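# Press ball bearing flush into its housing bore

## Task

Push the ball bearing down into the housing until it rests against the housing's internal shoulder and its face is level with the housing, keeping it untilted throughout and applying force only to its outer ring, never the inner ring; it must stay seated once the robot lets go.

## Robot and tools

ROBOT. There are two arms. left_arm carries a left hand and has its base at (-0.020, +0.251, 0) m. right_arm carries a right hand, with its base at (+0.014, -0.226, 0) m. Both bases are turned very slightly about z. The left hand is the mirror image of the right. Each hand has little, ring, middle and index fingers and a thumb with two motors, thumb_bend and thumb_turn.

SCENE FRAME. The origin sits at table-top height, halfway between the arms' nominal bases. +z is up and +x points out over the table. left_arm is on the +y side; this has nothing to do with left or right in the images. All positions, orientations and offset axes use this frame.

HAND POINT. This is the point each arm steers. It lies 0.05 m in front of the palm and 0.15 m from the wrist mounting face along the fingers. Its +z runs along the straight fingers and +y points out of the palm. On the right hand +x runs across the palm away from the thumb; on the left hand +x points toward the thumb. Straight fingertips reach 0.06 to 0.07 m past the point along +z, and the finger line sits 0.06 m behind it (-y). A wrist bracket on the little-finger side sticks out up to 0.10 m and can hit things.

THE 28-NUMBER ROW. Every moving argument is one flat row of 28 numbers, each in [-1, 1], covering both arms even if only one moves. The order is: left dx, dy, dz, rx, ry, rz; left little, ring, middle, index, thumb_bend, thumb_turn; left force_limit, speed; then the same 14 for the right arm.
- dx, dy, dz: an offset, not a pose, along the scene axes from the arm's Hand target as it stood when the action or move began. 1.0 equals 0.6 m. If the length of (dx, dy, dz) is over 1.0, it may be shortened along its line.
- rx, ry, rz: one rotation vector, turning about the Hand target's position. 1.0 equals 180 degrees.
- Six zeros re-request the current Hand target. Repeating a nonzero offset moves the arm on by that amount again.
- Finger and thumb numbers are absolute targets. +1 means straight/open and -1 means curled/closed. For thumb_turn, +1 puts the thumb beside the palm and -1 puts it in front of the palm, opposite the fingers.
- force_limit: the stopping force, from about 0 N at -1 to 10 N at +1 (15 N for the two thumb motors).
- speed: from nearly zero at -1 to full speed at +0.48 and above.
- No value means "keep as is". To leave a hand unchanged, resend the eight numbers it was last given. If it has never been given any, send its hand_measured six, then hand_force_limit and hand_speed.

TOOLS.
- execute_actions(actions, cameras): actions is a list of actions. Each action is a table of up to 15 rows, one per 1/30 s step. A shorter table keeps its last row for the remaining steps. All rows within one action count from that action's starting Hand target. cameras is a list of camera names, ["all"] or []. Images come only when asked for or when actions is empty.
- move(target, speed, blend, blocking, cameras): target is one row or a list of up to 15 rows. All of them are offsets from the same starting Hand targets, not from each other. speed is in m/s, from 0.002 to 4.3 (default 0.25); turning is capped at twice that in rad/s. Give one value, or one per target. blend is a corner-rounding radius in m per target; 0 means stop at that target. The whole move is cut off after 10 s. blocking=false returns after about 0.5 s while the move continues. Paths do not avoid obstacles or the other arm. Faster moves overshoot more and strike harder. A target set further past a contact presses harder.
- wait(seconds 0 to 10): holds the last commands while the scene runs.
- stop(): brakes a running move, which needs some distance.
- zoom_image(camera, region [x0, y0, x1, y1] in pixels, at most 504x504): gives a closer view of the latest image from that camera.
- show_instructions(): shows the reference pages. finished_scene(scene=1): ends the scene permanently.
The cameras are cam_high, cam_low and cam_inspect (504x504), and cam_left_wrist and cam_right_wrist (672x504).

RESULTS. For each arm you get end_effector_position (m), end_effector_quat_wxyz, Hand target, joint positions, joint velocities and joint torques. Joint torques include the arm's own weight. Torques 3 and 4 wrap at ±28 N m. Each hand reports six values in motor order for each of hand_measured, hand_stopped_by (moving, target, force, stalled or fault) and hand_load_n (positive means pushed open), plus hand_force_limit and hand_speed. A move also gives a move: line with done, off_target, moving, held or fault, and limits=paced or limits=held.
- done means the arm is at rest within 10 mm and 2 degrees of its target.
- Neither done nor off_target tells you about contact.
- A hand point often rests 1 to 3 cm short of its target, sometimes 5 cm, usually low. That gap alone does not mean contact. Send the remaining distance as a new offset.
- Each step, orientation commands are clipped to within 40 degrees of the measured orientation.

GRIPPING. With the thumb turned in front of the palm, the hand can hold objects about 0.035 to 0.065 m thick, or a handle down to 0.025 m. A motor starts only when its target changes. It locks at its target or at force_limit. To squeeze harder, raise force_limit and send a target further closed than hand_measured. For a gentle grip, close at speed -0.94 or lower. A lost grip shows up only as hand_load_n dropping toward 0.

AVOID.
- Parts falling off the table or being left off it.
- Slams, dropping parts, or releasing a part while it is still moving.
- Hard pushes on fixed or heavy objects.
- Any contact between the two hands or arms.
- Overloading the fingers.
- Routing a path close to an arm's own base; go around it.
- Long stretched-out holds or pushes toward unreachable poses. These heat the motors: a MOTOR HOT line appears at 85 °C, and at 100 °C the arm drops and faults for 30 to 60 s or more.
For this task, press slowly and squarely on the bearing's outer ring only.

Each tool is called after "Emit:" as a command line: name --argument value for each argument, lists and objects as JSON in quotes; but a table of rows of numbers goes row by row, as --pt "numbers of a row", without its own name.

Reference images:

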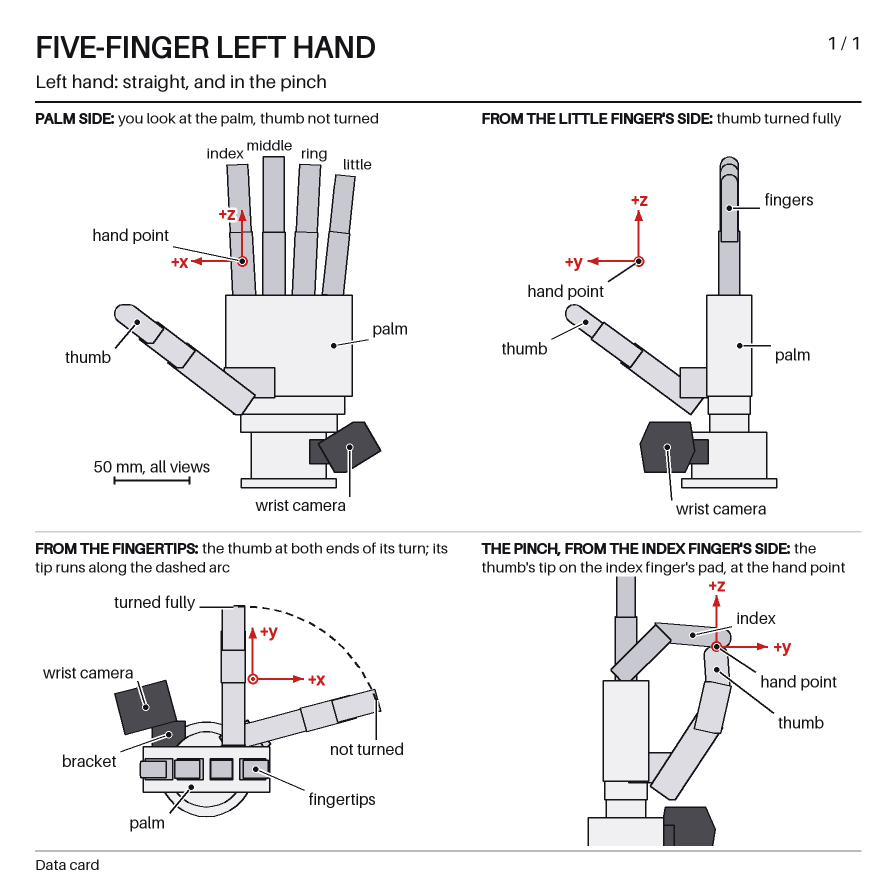

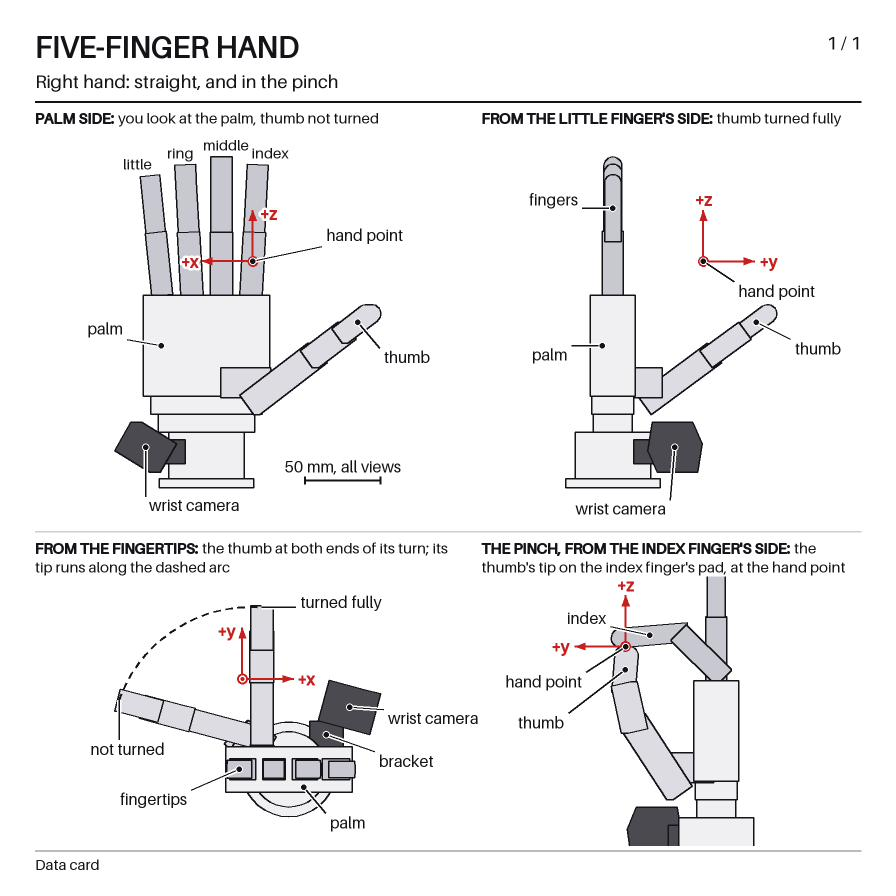

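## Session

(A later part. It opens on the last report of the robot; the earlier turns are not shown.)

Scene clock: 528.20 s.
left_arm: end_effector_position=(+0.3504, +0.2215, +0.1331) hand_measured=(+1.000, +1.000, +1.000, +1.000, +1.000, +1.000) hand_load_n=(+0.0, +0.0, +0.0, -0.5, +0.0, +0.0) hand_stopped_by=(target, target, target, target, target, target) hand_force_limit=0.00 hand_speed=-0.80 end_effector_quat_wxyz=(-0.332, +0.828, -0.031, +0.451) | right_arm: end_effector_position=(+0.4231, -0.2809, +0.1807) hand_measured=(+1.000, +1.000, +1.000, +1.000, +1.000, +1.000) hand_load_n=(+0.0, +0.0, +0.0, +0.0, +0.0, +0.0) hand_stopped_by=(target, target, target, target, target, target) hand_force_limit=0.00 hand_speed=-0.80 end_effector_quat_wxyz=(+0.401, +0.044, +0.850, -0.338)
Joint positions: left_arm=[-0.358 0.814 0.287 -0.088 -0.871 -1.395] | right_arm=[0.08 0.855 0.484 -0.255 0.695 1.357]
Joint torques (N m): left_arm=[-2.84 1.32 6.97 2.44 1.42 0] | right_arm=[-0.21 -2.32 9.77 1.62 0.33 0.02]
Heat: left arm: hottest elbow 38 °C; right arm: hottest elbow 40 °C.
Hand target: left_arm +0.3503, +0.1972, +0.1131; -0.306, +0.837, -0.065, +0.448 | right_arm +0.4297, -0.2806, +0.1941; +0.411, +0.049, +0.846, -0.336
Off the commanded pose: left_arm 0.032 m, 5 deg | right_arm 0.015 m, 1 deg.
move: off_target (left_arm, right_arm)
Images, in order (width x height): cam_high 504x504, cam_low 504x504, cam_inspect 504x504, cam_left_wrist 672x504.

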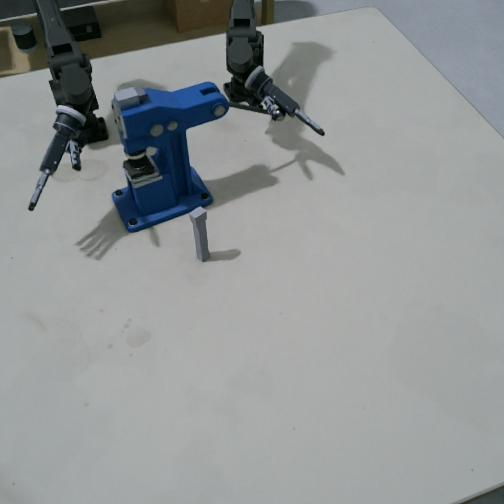

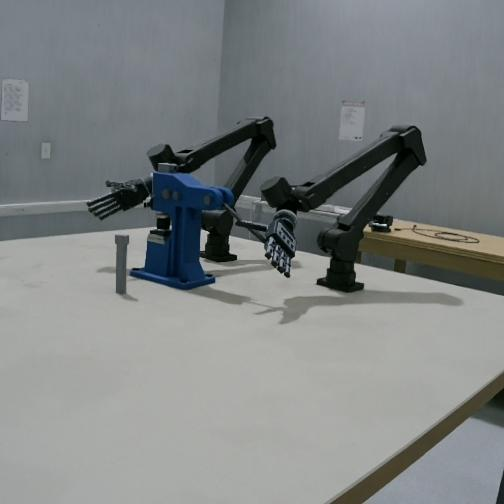

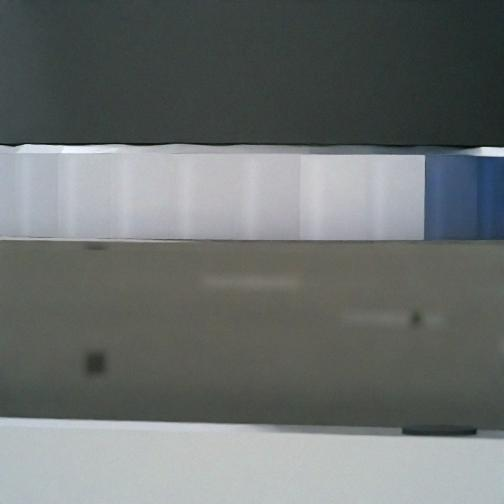

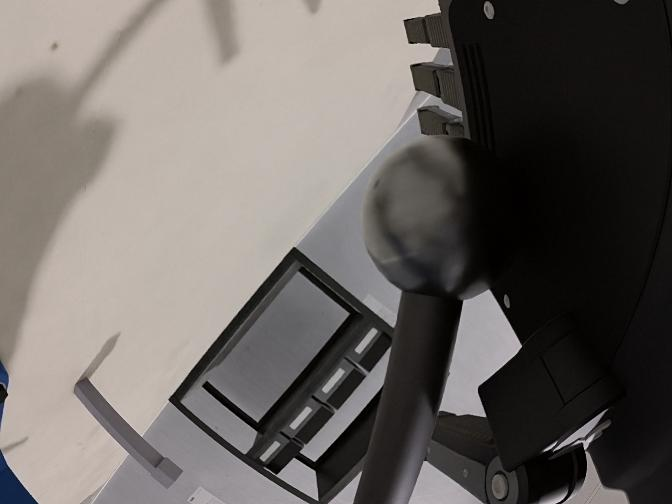

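Emit:
move --target '[0.018,-0.045,-0.04,-0.109,-0.022,0,1,1,1,1,1,1,0,-0.8,0,0,0,0,0,0,1,1,1,1,1,1,0,-0.8]' --speed 0.05 --cameras '["cam_high","cam_low","cam_inspect","cam_left_wrist"]'

Emit:
zoom_image --camera "cam_low" --region '[180, 140, 340, 300]'

Emit:
zoom_image --camera "cam_high" --region '[180, 0, 380, 200]'

Scene clock: 546.80 s.
left_arm: end_effector_position=(+0.3628, +0.1943, +0.1053) hand_measured=(+1.000, +1.000, +1.000, +1.000, +1.000, +1.000) hand_load_n=(+0.0, -0.5, +0.0, +0.0, +0.0, +0.0) hand_stopped_by=(target, target, target, target, target, target) hand_force_limit=0.00 hand_speed=-0.80 end_effector_quat_wxyz=(-0.189, +0.849, +0.054, +0.490) | right_arm: end_effector_position=(+0.4231, -0.2809, +0.1807) hand_measured=(+1.000, +1.000, +1.000, +1.000, +1.000, +1.000) hand_load_n=(+0.0, +0.0, +0.0, +0.0, +0.0, +0.0) hand_stopped_by=(target, target, target, target, target, target) hand_force_limit=0.00 hand_speed=-0.80 end_effector_quat_wxyz=(+0.401, +0.044, +0.850, -0.338)
Joint positions: left_arm=[-0.339 0.959 0.23 0.113 -0.683 -1.686] | right_arm=[0.08 0.855 0.484 -0.255 0.695 1.357]
Joint torques (N m): left_arm=[-2.37 0.56 6.71 2.45 1.74 0.04] | right_arm=[-0.44 -2.73 9.61 1.69 0.36 0.08]
Heat: left arm: hottest elbow 37 °C; right arm: hottest elbow 41 °C.
Hand target: left_arm +0.3611, +0.1702, +0.0890; -0.161, +0.862, +0.022, +0.481 | right_arm +0.4297, -0.2806, +0.1941; +0.411, +0.049, +0.846, -0.336
Off the commanded pose: left_arm 0.029 m, 5 deg | right_arm 0.015 m, 1 deg.
move: off_target (left_arm, right_arm)
Images, in order (width x height): cam_high 504x504, cam_low 504x504, cam_inspect 504x504, cam_left_wrist 672x504.

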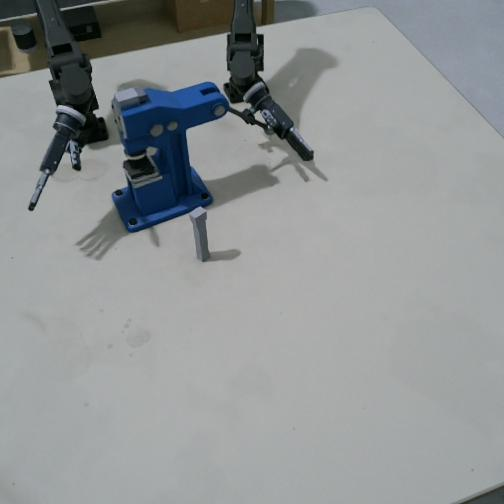

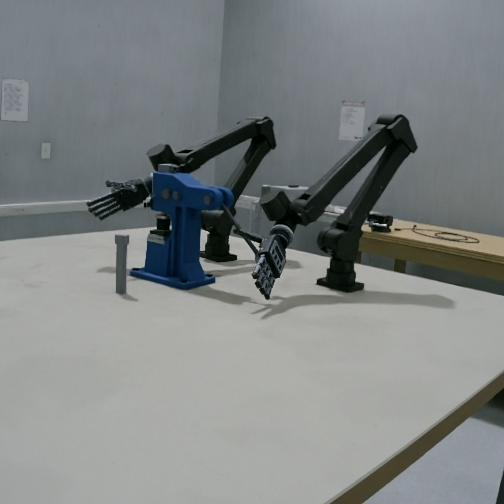

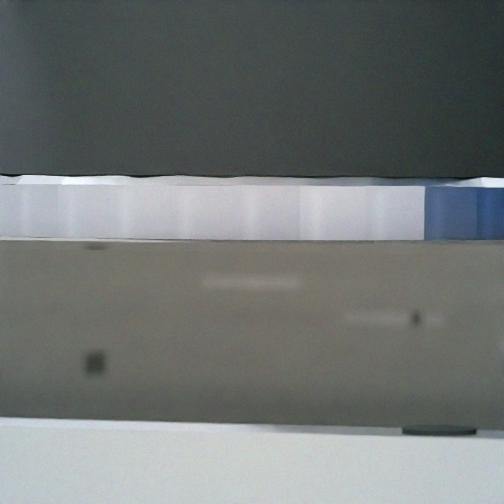

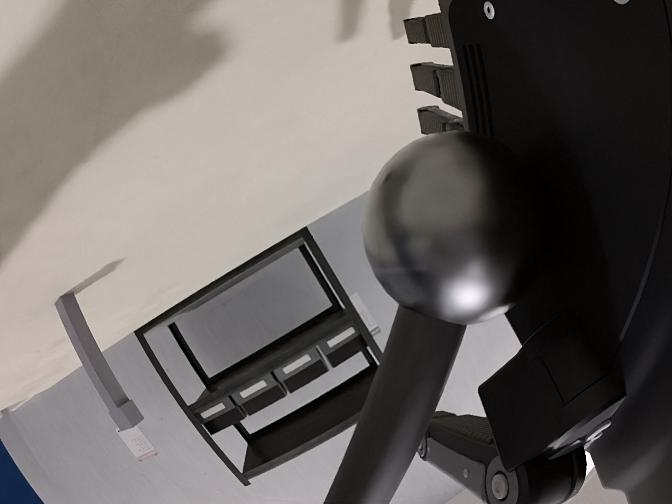

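Scaled by 3.150 from the camera's 504x504 image, which has a finer 720x720 frame.

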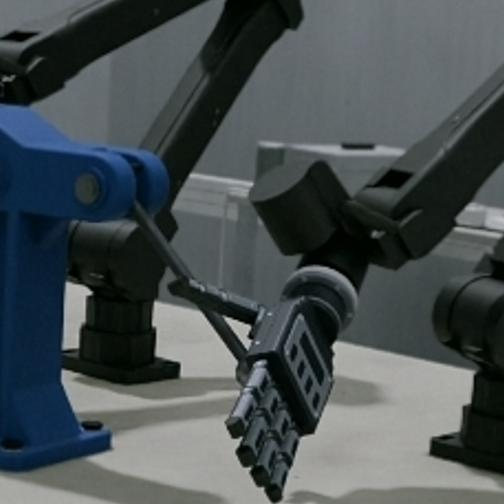

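Scaled by 2.520 from the camera's 504x504 image, which has a finer 720x720 frame.

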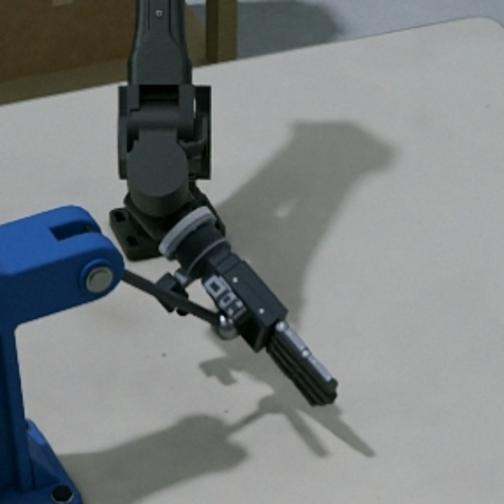

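Emit:
move --target '[-0.0085,-0.077,0.01,-0.0307,-0.1179,-0.0189,1,1,1,1,1,1,0,-0.8,0,0,0,0,0,0,1,1,1,1,1,1,0,-0.8]' --speed 0.05 --cameras '["cam_high","cam_low","cam_inspect","cam_left_wrist"]'

Emit:
zoom_image --camera "cam_low" --region '[180, 160, 340, 320]'

Emit:
zoom_image --camera "cam_high" --region '[180, 40, 340, 200]'

Scene clock: 589.60 s.
left_arm: end_effector_position=(+0.3523, +0.1740, +0.1024) hand_measured=(+1.000, +1.000, +1.000, +1.000, +1.000, +1.000) hand_load_n=(+0.0, +0.0, +0.0, +0.0, +0.0, +0.0) hand_stopped_by=(target, target, target, target, target, target) hand_force_limit=0.00 hand_speed=-0.80 end_effector_quat_wxyz=(-0.137, +0.754, +0.114, +0.632) | right_arm: end_effector_position=(+0.4231, -0.2809, +0.1807) hand_measured=(+1.000, +1.000, +1.000, +1.000, +1.000, +1.000) hand_load_n=(+0.0, +0.0, +0.0, +0.0, +0.0, +0.0) hand_stopped_by=(target, target, target, target, target, target) hand_force_limit=0.00 hand_speed=-0.80 end_effector_quat_wxyz=(+0.401, +0.044, +0.850, -0.338)
Joint positions: left_arm=[-0.474 1.592 0.073 1.272 -0.836 -1.693] | right_arm=[0.08 0.855 0.484 -0.255 0.695 1.357]
Joint torques (N m): left_arm=[-5.25 -3.02 3.55 2.09 2.42 0.4] | right_arm=[-0.26 -2.08 9.55 1.69 0.35 0.02]
Heat: left arm: hottest elbow 36 °C; right arm: hottest elbow 41 °C.
Hand target: left_arm +0.3560, +0.1242, +0.0950; -0.099, +0.765, +0.049, +0.634 | right_arm +0.4297, -0.2806, +0.1941; +0.411, +0.049, +0.846, -0.336
Off the commanded pose: left_arm 0.051 m, 9 deg | right_arm 0.015 m, 1 deg.
move: off_target (left_arm, right_arm)
Images, in order (width x height): cam_high 504x504, cam_low 504x504, cam_inspect 504x504, cam_left_wrist 672x504.

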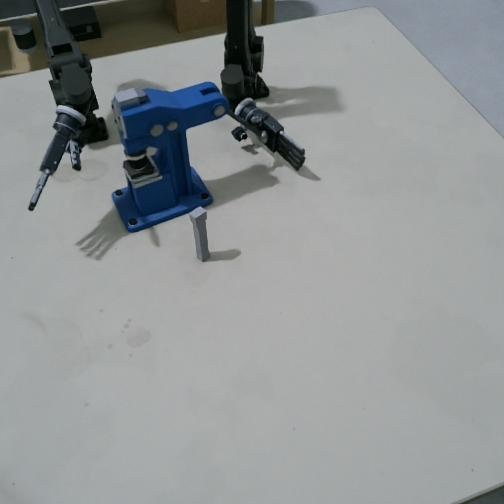

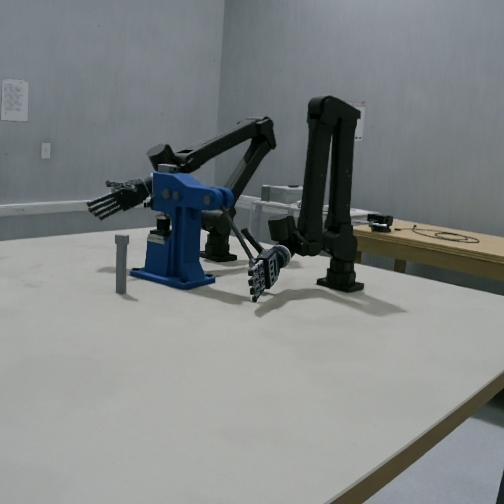

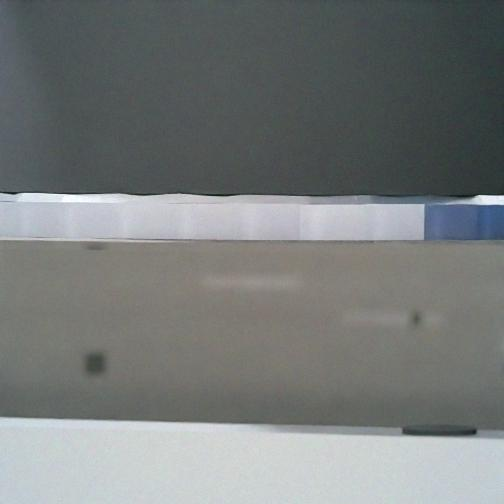

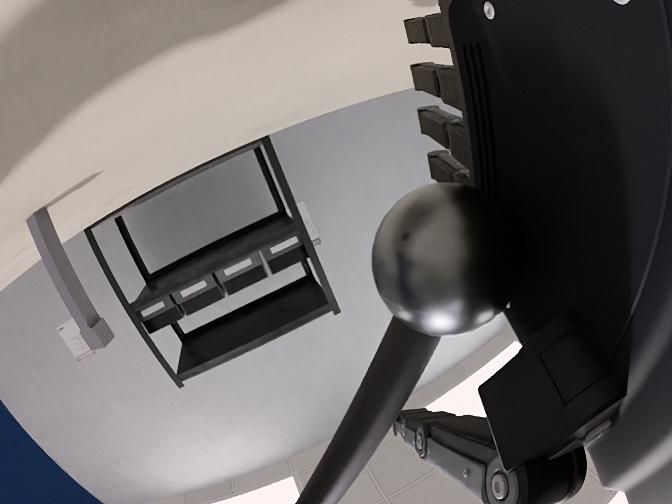

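Scaled by 3.150 from the camera's 504x504 image, which has a finer 720x720 frame.

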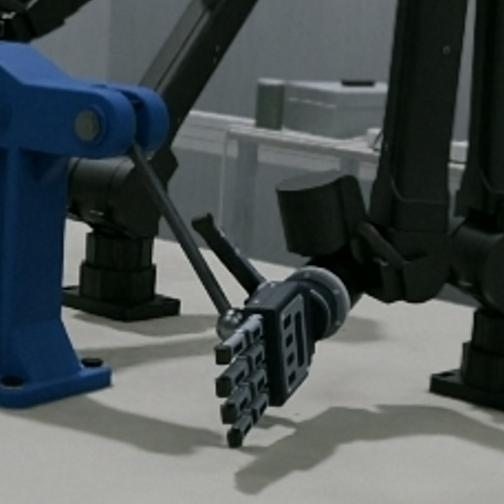

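Scaled by 3.150 from the camera's 504x504 image, which has a finer 720x720 frame.

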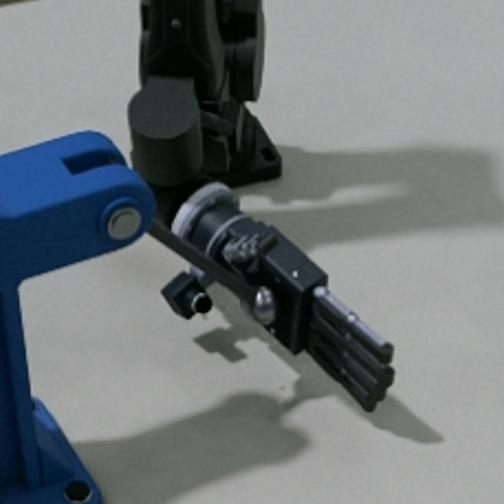

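Emit:
move --target '[0.007,-0.083,0.016,0,0,-0.028,1,1,1,1,1,1,0,-0.8,0,0,0,0,0,0,1,1,1,1,1,1,0,-0.8]' --speed 0.05 --cameras '["cam_high","cam_low","cam_inspect","cam_left_wrist"]'

Emit:
zoom_image --camera "cam_low" --region '[180, 160, 340, 320]'

Emit:
zoom_image --camera "cam_high" --region '[180, 40, 340, 200]'

Scene clock: 605.13 s.
left_arm: end_effector_position=(+0.3396, +0.1490, +0.0847) hand_measured=(+1.000, +1.000, +1.000, +1.000, +1.000, +1.000) hand_load_n=(+0.0, +0.0, +0.0, +0.0, +0.0, +0.0) hand_stopped_by=(target, target, target, target, target, target) hand_force_limit=0.00 hand_speed=-0.80 end_effector_quat_wxyz=(-0.144, +0.776, +0.068, +0.610) | right_arm: end_effector_position=(+0.4231, -0.2809, +0.1807) hand_measured=(+1.000, +1.000, +1.000, +1.000, +1.000, +1.000) hand_load_n=(+0.0, +0.0, +0.0, +0.0, +0.0, +0.0) hand_stopped_by=(target, target, target, target, target, target) hand_force_limit=0.00 hand_speed=-0.80 end_effector_quat_wxyz=(+0.401, +0.044, +0.850, -0.338)
Joint positions: left_arm=[-0.569 1.556 0.068 1.149 -0.873 -1.69] | right_arm=[0.08 0.855 0.484 -0.255 0.695 1.357]
Joint torques (N m): left_arm=[-6.12 -6.3 8.35 1.76 2.97 0.36] | right_arm=[0.03 -1.73 9.51 1.5 0.33 0.06]
Heat: left arm: hottest elbow 35 °C; right arm: hottest elbow 41 °C.
Hand target: left_arm +0.3602, +0.0743, +0.1046; -0.071, +0.767, +0.016, +0.638 | right_arm +0.4297, -0.2806, +0.1941; +0.411, +0.049, +0.846, -0.336
Off the commanded pose: left_arm 0.080 m, 11 deg | right_arm 0.015 m, 1 deg.
move: off_target (left_arm, right_arm)
Images, in order (width x height): cam_high 504x504, cam_low 504x504, cam_inspect 504x504, cam_left_wrist 672x504.

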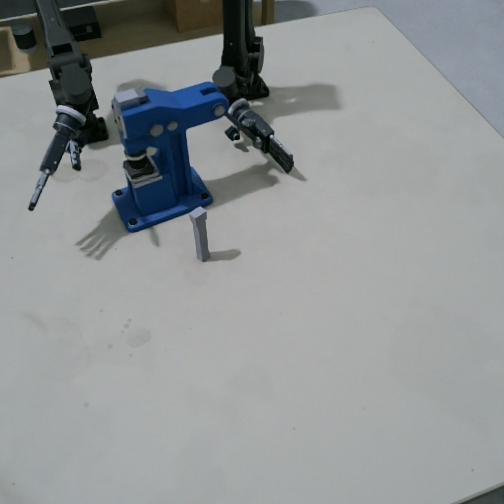

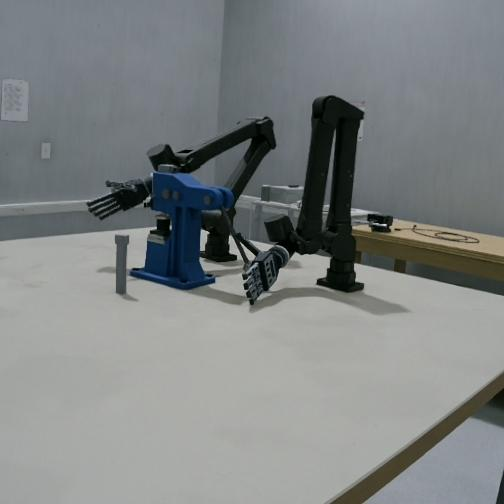

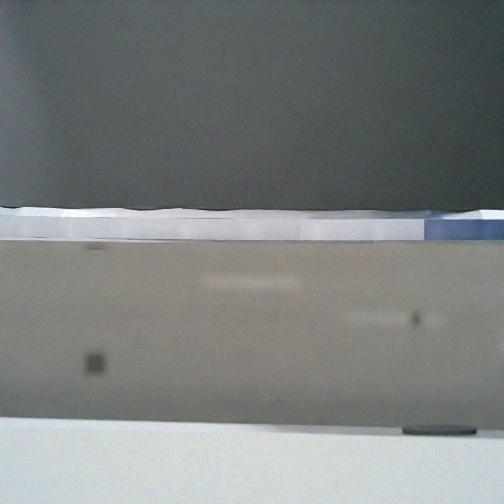

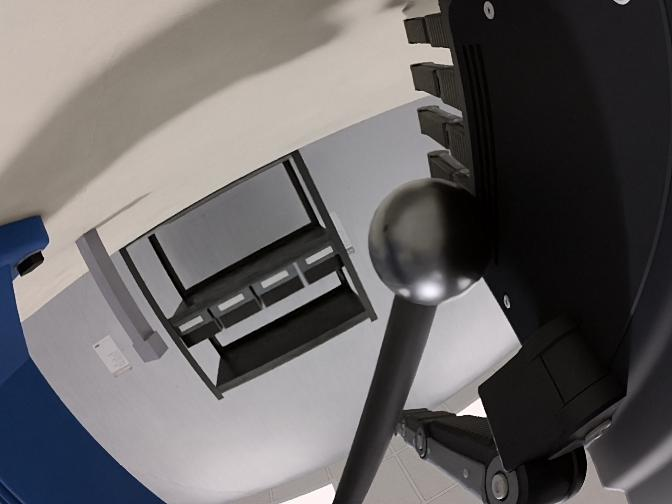

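Scaled by 3.150 from the camera's 504x504 image, which has a finer 720x720 frame.

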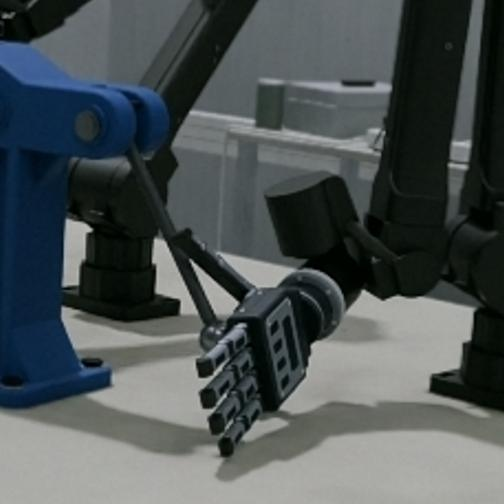

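Scaled by 3.150 from the camera's 504x504 image, which has a finer 720x720 frame.

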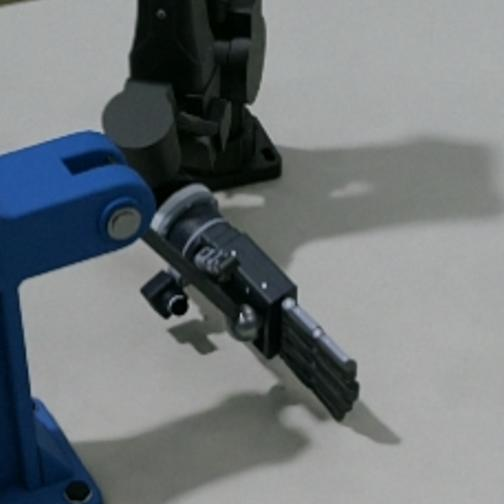

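Emit:
move --pt "-0.017 0.13 0.0 0 0 0 1 1 1 1 1 1 0 -0.8 0 0 0 0 0 0 1 1 1 1 1 1 0 -0.8" --pt "0.003 0.18 0.03 0 0 0 1 1 1 1 1 1 0 -0.8 0 0 0 0 0 0 1 1 1 1 1 1 0 -0.8" --speed 0.08 --blend 0.01 --cameras '["cam_high","cam_low","cam_inspect","cam_left_wrist"]'

Emit:
zoom_image --camera "cam_low" --region '[180, 160, 340, 320]'

Emit:
zoom_image --camera "cam_high" --region '[180, 40, 340, 200]'

Scene clock: 624.90 s.
left_arm: end_effector_position=(+0.3568, +0.1812, +0.1163) hand_measured=(+1.000, +1.000, +1.000, +1.000, +1.000, +1.000) hand_load_n=(+0.0, +0.0, +0.0, +0.0, +0.0, +0.0) hand_stopped_by=(target, target, target, target, target, target) hand_force_limit=0.00 hand_speed=-0.80 end_effector_quat_wxyz=(-0.068, +0.772, +0.015, +0.632) | right_arm: end_effector_position=(+0.4231, -0.2809, +0.1807) hand_measured=(+1.000, +1.000, +1.000, +1.000, +1.000, +1.000) hand_load_n=(+0.0, +0.0, +0.0, +0.0, +0.0, +0.0) hand_stopped_by=(target, target, target, target, target, target) hand_force_limit=0.00 hand_speed=-0.80 end_effector_quat_wxyz=(+0.401, +0.044, +0.850, -0.338)
Joint positions: left_arm=[-0.169 1.383 0.043 1.139 -0.305 -1.544] | right_arm=[0.08 0.855 0.484 -0.255 0.695 1.357]
Joint torques (N m): left_arm=[0.38 -5.19 4.18 1.81 0.04 0.11] | right_arm=[-0.56 -2.2 9.74 1.48 0.32 0.03]
Heat: left arm: hottest wrist yaw 40 °C; right arm: hottest elbow 41 °C.
Hand target: left_arm +0.3619, +0.1821, +0.1226; -0.071, +0.767, +0.015, +0.638 | right_arm +0.4297, -0.2806, +0.1941; +0.411, +0.049, +0.846, -0.336
Off the commanded pose: left_arm 0.008 m, 1 deg | right_arm 0.015 m, 1 deg.
move: off_target (right_arm)
Images, in order (width x height): cam_high 504x504, cam_low 504x504, cam_inspect 504x504, cam_left_wrist 672x504.

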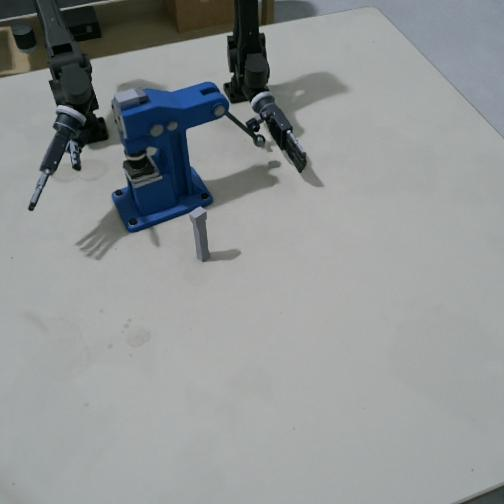

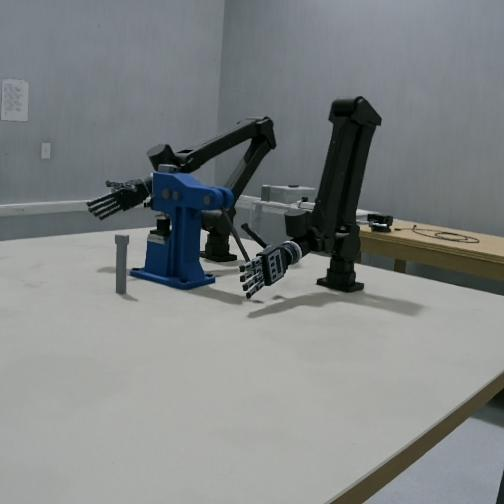

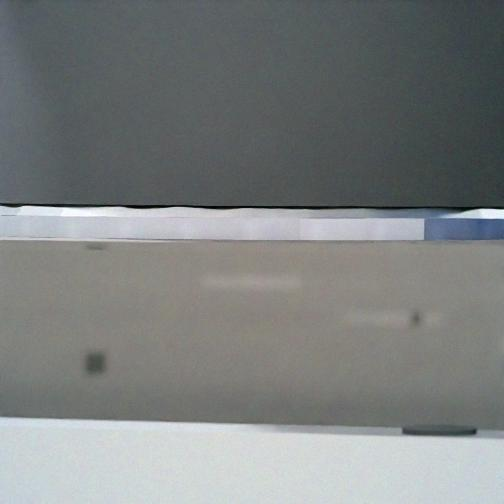

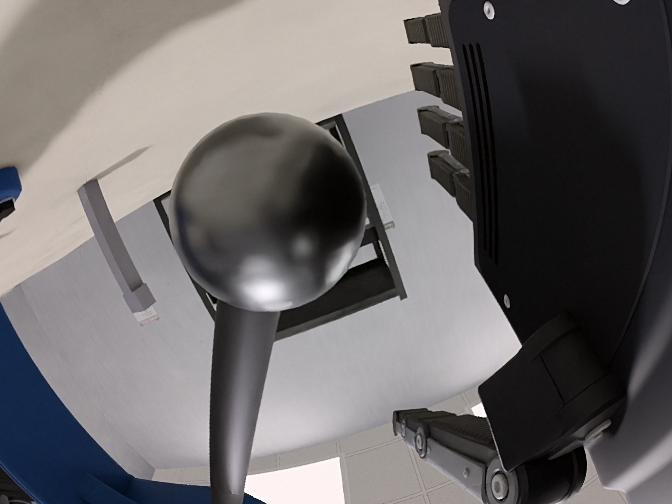

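Scaled by 3.150 from the camera's 504x504 image, which has a finer 720x720 frame.

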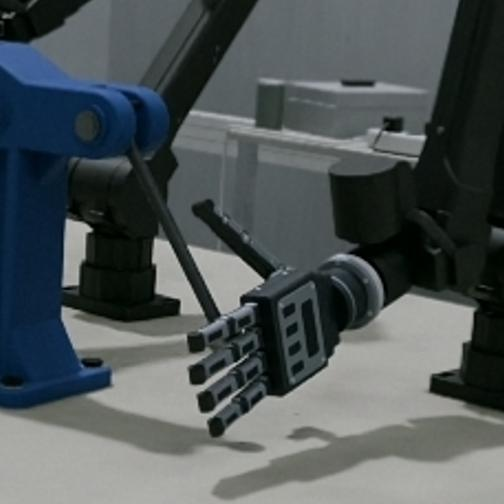

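Scaled by 3.150 from the camera's 504x504 image, which has a finer 720x720 frame.

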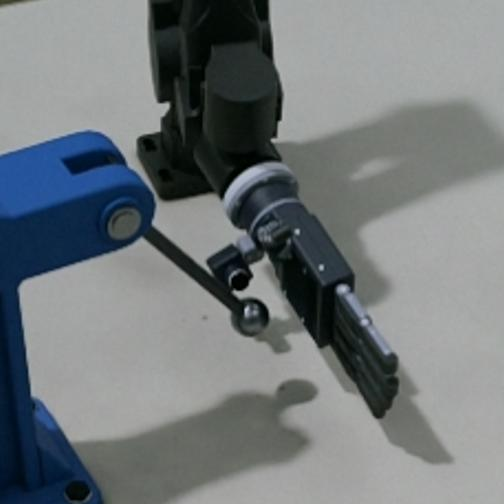

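Emit:
move --pt "0.022 -0.153 0.004 0 0 -0.02 1 1 1 1 1 1 0 -0.8 0 0 0 0 0 0 1 1 1 1 1 1 0 -0.8" --speed 0.05 --cameras '["cam_high","cam_low","cam_inspect","cam_left_wrist"]'

Emit:
zoom_image --camera "cam_low" --region '[180, 160, 340, 320]'

Scene clock: 638.67 s.
left_arm: end_effector_position=(+0.3631, +0.1470, +0.1145) hand_measured=(+1.000, +1.000, +1.000, +1.000, +1.000, +1.000) hand_load_n=(+0.0, +0.0, +0.0, +0.0, +0.0, +0.0) hand_stopped_by=(target, target, target, target, target, target) hand_force_limit=0.00 hand_speed=-0.80 end_effector_quat_wxyz=(-0.116, +0.771, +0.027, +0.626) | right_arm: end_effector_position=(+0.4231, -0.2809, +0.1807) hand_measured=(+1.000, +1.000, +1.000, +1.000, +1.000, +1.000) hand_load_n=(+0.0, +0.0, +0.0, +0.0, +0.0, +0.0) hand_stopped_by=(target, target, target, target, target, target) hand_force_limit=0.00 hand_speed=-0.80 end_effector_quat_wxyz=(+0.401, +0.044, +0.850, -0.338)
Joint positions: left_arm=[-0.423 1.39 0.098 1.052 -0.641 -1.568] | right_arm=[0.08 0.855 0.484 -0.255 0.695 1.357]
Joint torques (N m): left_arm=[-5.66 -2.9 8.14 1.62 2.41 -0.24] | right_arm=[-0.03 -1.96 9.33 1.5 0.39 0.06]
Heat: left arm: hottest elbow 36 °C; right arm: hottest elbow 41 °C.
Hand target: left_arm +0.3753, +0.0904, +0.1251; -0.051, +0.767, -0.008, +0.640 | right_arm +0.4297, -0.2806, +0.1941; +0.411, +0.049, +0.846, -0.336
Off the commanded pose: left_arm 0.059 m, 9 deg | right_arm 0.015 m, 1 deg.
move: off_target (left_arm, right_arm)
Images, in order (width x height): cam_high 504x504, cam_low 504x504, cam_inspect 504x504, cam_left_wrist 672x504.

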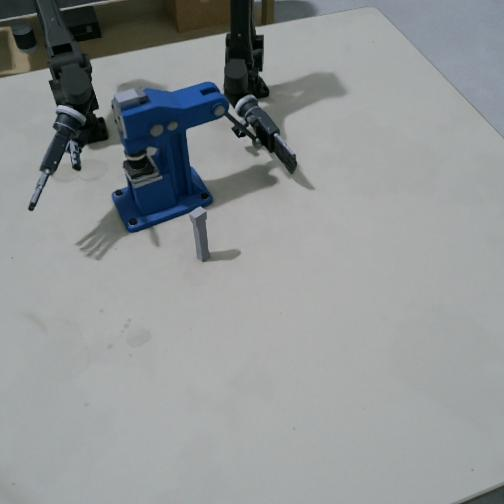

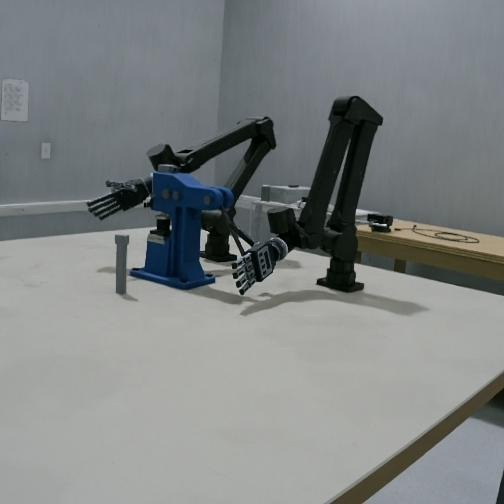

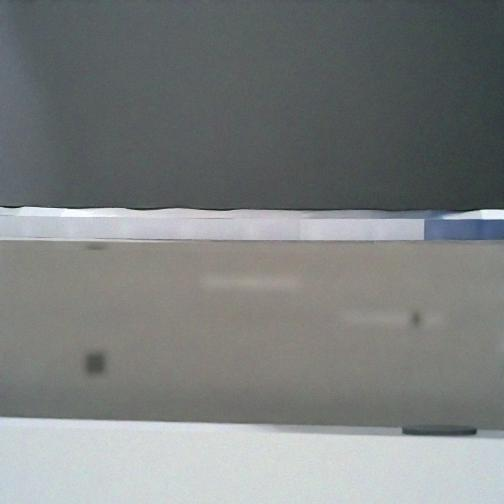

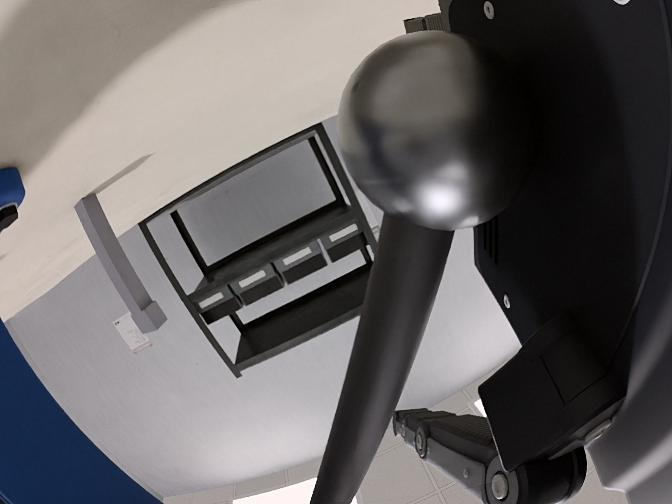

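Scaled by 3.150 from the camera's 504x504 image, which has a finer 720x720 frame.

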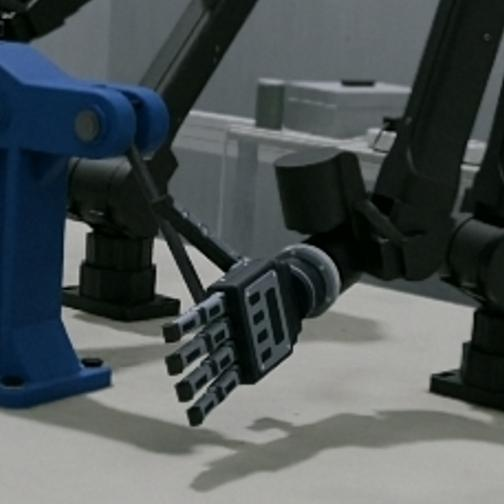

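Emit:
move --pt "0.02 -0.09 -0.008 0 0 -0.01 1 1 1 1 1 1 0 -0.8 0 0 0 0 0 0 1 1 1 1 1 1 0 -0.8" --speed 0.05 --cameras '["cam_high","cam_low","cam_inspect","cam_left_wrist"]'

Emit:
zoom_image --camera "cam_low" --region '[180, 160, 340, 320]'

Emit:
zoom_image --camera "cam_high" --region '[180, 40, 340, 200]'

Scene clock: 646.43 s.
left_arm: end_effector_position=(+0.3618, +0.1169, +0.0944) hand_measured=(+1.000, +1.000, +1.000, +1.000, +1.000, +1.000) hand_load_n=(+0.0, +0.0, +0.0, +0.0, +0.0, +0.0) hand_stopped_by=(target, target, target, target, target, target) hand_force_limit=0.00 hand_speed=-0.80 end_effector_quat_wxyz=(-0.131, +0.783, +0.010, +0.608) | right_arm: end_effector_position=(+0.4231, -0.2809, +0.1807) hand_measured=(+1.000, +1.000, +1.000, +1.000, +1.000, +1.000) hand_load_n=(+0.0, +0.0, +0.0, +0.0, +0.0, +0.0) hand_stopped_by=(target, target, target, target, target, target) hand_force_limit=0.00 hand_speed=-0.80 end_effector_quat_wxyz=(+0.401, +0.044, +0.850, -0.338)
Joint positions: left_arm=[-0.552 1.464 0.138 1.009 -0.764 -1.595] | right_arm=[0.08 0.855 0.484 -0.255 0.695 1.357]
Joint torques (N m): left_arm=[-6.12 -3.55 11.54 2.19 3.03 -0.26] | right_arm=[0.21 -2.14 9.88 1.8 0.33 0.06]
Heat: left arm: hottest wrist yaw 38 °C; right arm: hottest elbow 41 °C.
Hand target: left_arm +0.3872, +0.0364, +0.1202; -0.041, +0.767, -0.021, +0.640 | right_arm +0.4297, -0.2806, +0.1941; +0.411, +0.049, +0.846, -0.336
Off the commanded pose: left_arm 0.088 m, 12 deg | right_arm 0.015 m, 1 deg.
move: off_target (left_arm, right_arm)
Images, in order (width x height): cam_high 504x504, cam_low 504x504, cam_inspect 504x504, cam_left_wrist 672x504.

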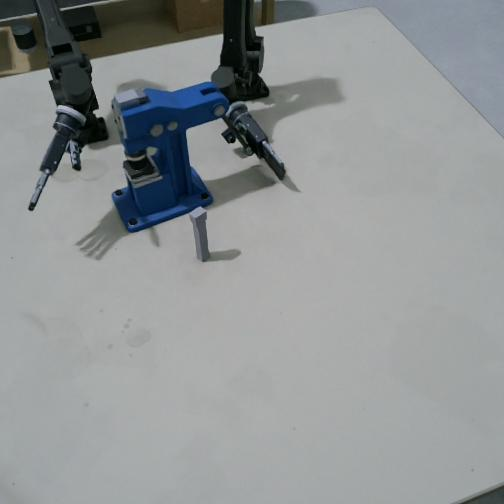

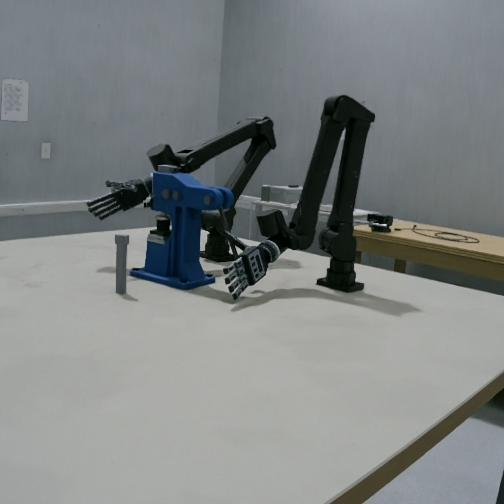

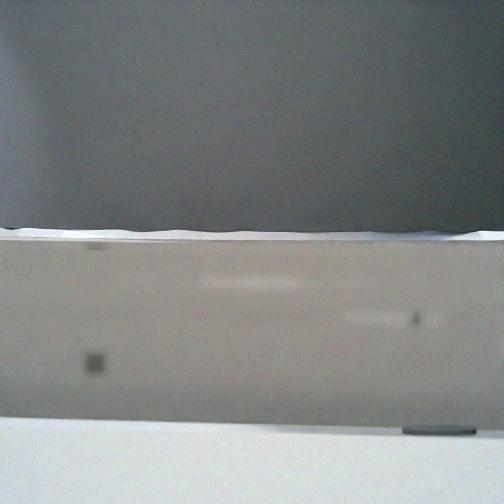

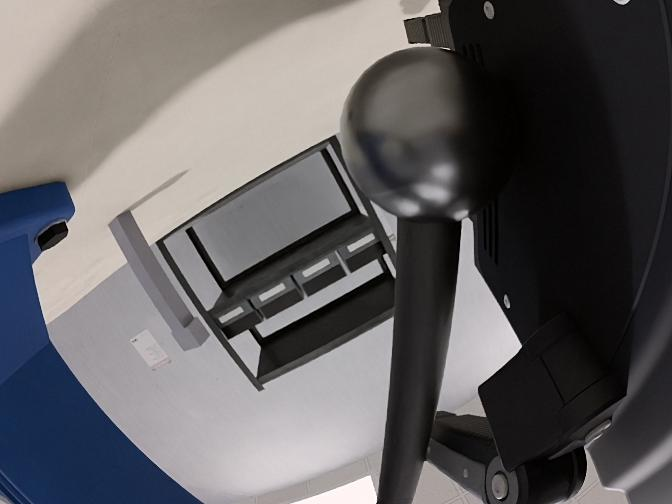

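Scaled by 3.150 from the camera's 504x504 image, which has a finer 720x720 frame.

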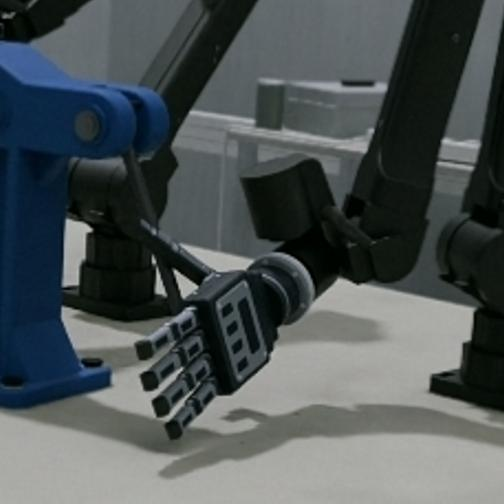

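Scaled by 3.150 from the camera's 504x504 image, which has a finer 720x720 frame.

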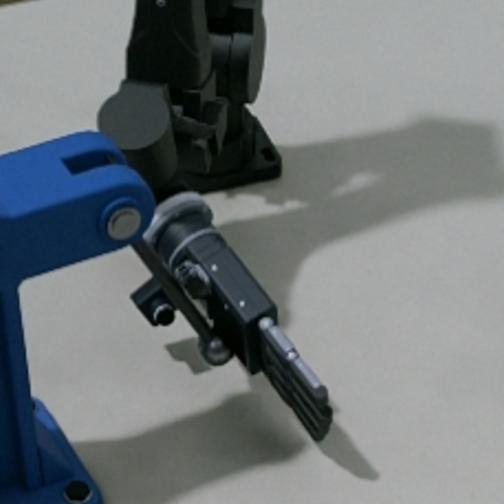

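Emit:
zoom_image --camera "cam_inspect" --region '[0, 190, 252, 290]'

Emit:
zoom_image --camera "cam_inspect" --region '[252, 190, 504, 290]'

Scaled by 2.000 from the camera's 504x504 image, which has a finer 720x720 frame.

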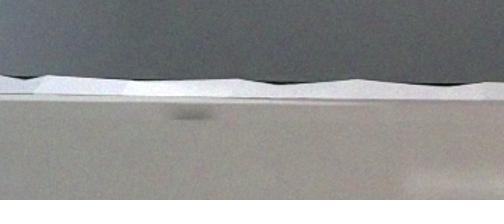

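Scaled by 2.000 from the camera's 504x504 image, which has a finer 720x720 frame.

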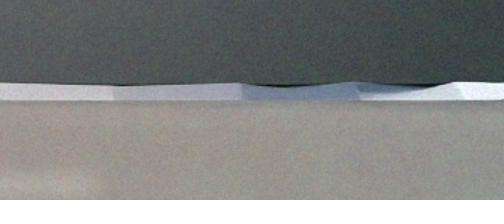

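Emit:
move --pt "0.005 -0.04 -0.008 0 0 -0.005 1 1 1 1 1 1 0 -0.8 0 0 0 0 0 0 1 1 1 1 1 1 0 -0.8" --speed 0.05 --cameras '["cam_inspect","cam_left_wrist"]'

Emit:
zoom_image --camera "cam_inspect" --region '[0, 190, 252, 290]'

Emit:
zoom_image --camera "cam_inspect" --region '[252, 190, 504, 290]'

Scene clock: 655.17 s.
left_arm: end_effector_position=(+0.3626, +0.1061, +0.0913) hand_measured=(+1.000, +1.000, +1.000, +1.000, +1.000, +1.000) hand_load_n=(+0.5, +0.0, +0.0, +0.0, -1.0, +0.5) hand_stopped_by=(target, target, target, target, target, target) hand_force_limit=0.00 hand_speed=-0.80 end_effector_quat_wxyz=(-0.120, +0.783, +0.027, +0.609) | right_arm: end_effector_position=(+0.4231, -0.2809, +0.1807) hand_measured=(+1.000, +1.000, +1.000, +1.000, +1.000, +1.000) hand_load_n=(+0.0, +0.0, +0.0, +0.0, +0.0, +0.0) hand_stopped_by=(target, target, target, target, target, target) hand_force_limit=0.00 hand_speed=-0.80 end_effector_quat_wxyz=(+0.401, +0.044, +0.850, -0.338)
Joint positions: left_arm=[-0.6 1.505 0.158 1.007 -0.814 -1.663] | right_arm=[0.08 0.855 0.484 -0.255 0.695 1.357]
Joint torques (N m): left_arm=[-6.83 -3.55 12.37 2.69 3.31 0.31] | right_arm=[0.26 -2.02 9.37 1.58 0.35 -0.06]
Heat: left arm: hottest wrist yaw 41 °C; right arm: hottest elbow 41 °C.
Hand target: left_arm +0.3903, +0.0124, +0.1154; -0.036, +0.766, -0.027, +0.641 | right_arm +0.4297, -0.2806, +0.1941; +0.411, +0.049, +0.846, -0.336
Off the commanded pose: left_arm 0.101 m, 12 deg | right_arm 0.015 m, 1 deg.
move: off_target (left_arm, right_arm)
Images, in order (width x height): cam_inspect 504x504, cam_left_wrist 672x504.

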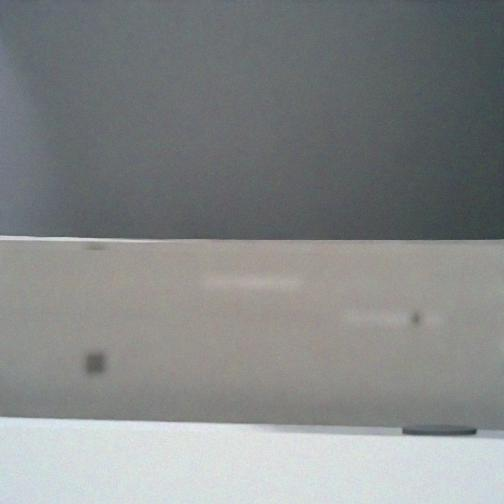

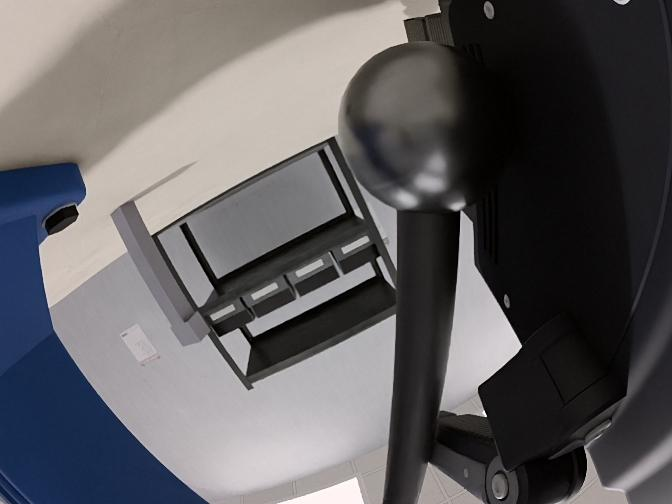

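Scaled by 2.000 from the camera's 504x504 image, which has a finer 720x720 frame.

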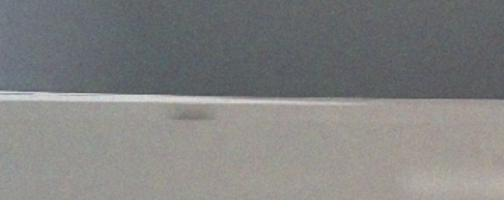

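Scaled by 2.000 from the camera's 504x504 image, which has a finer 720x720 frame.

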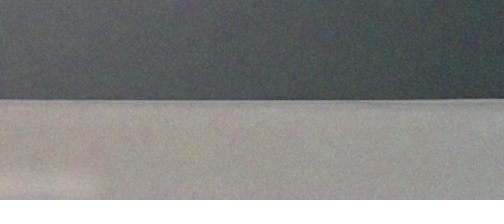

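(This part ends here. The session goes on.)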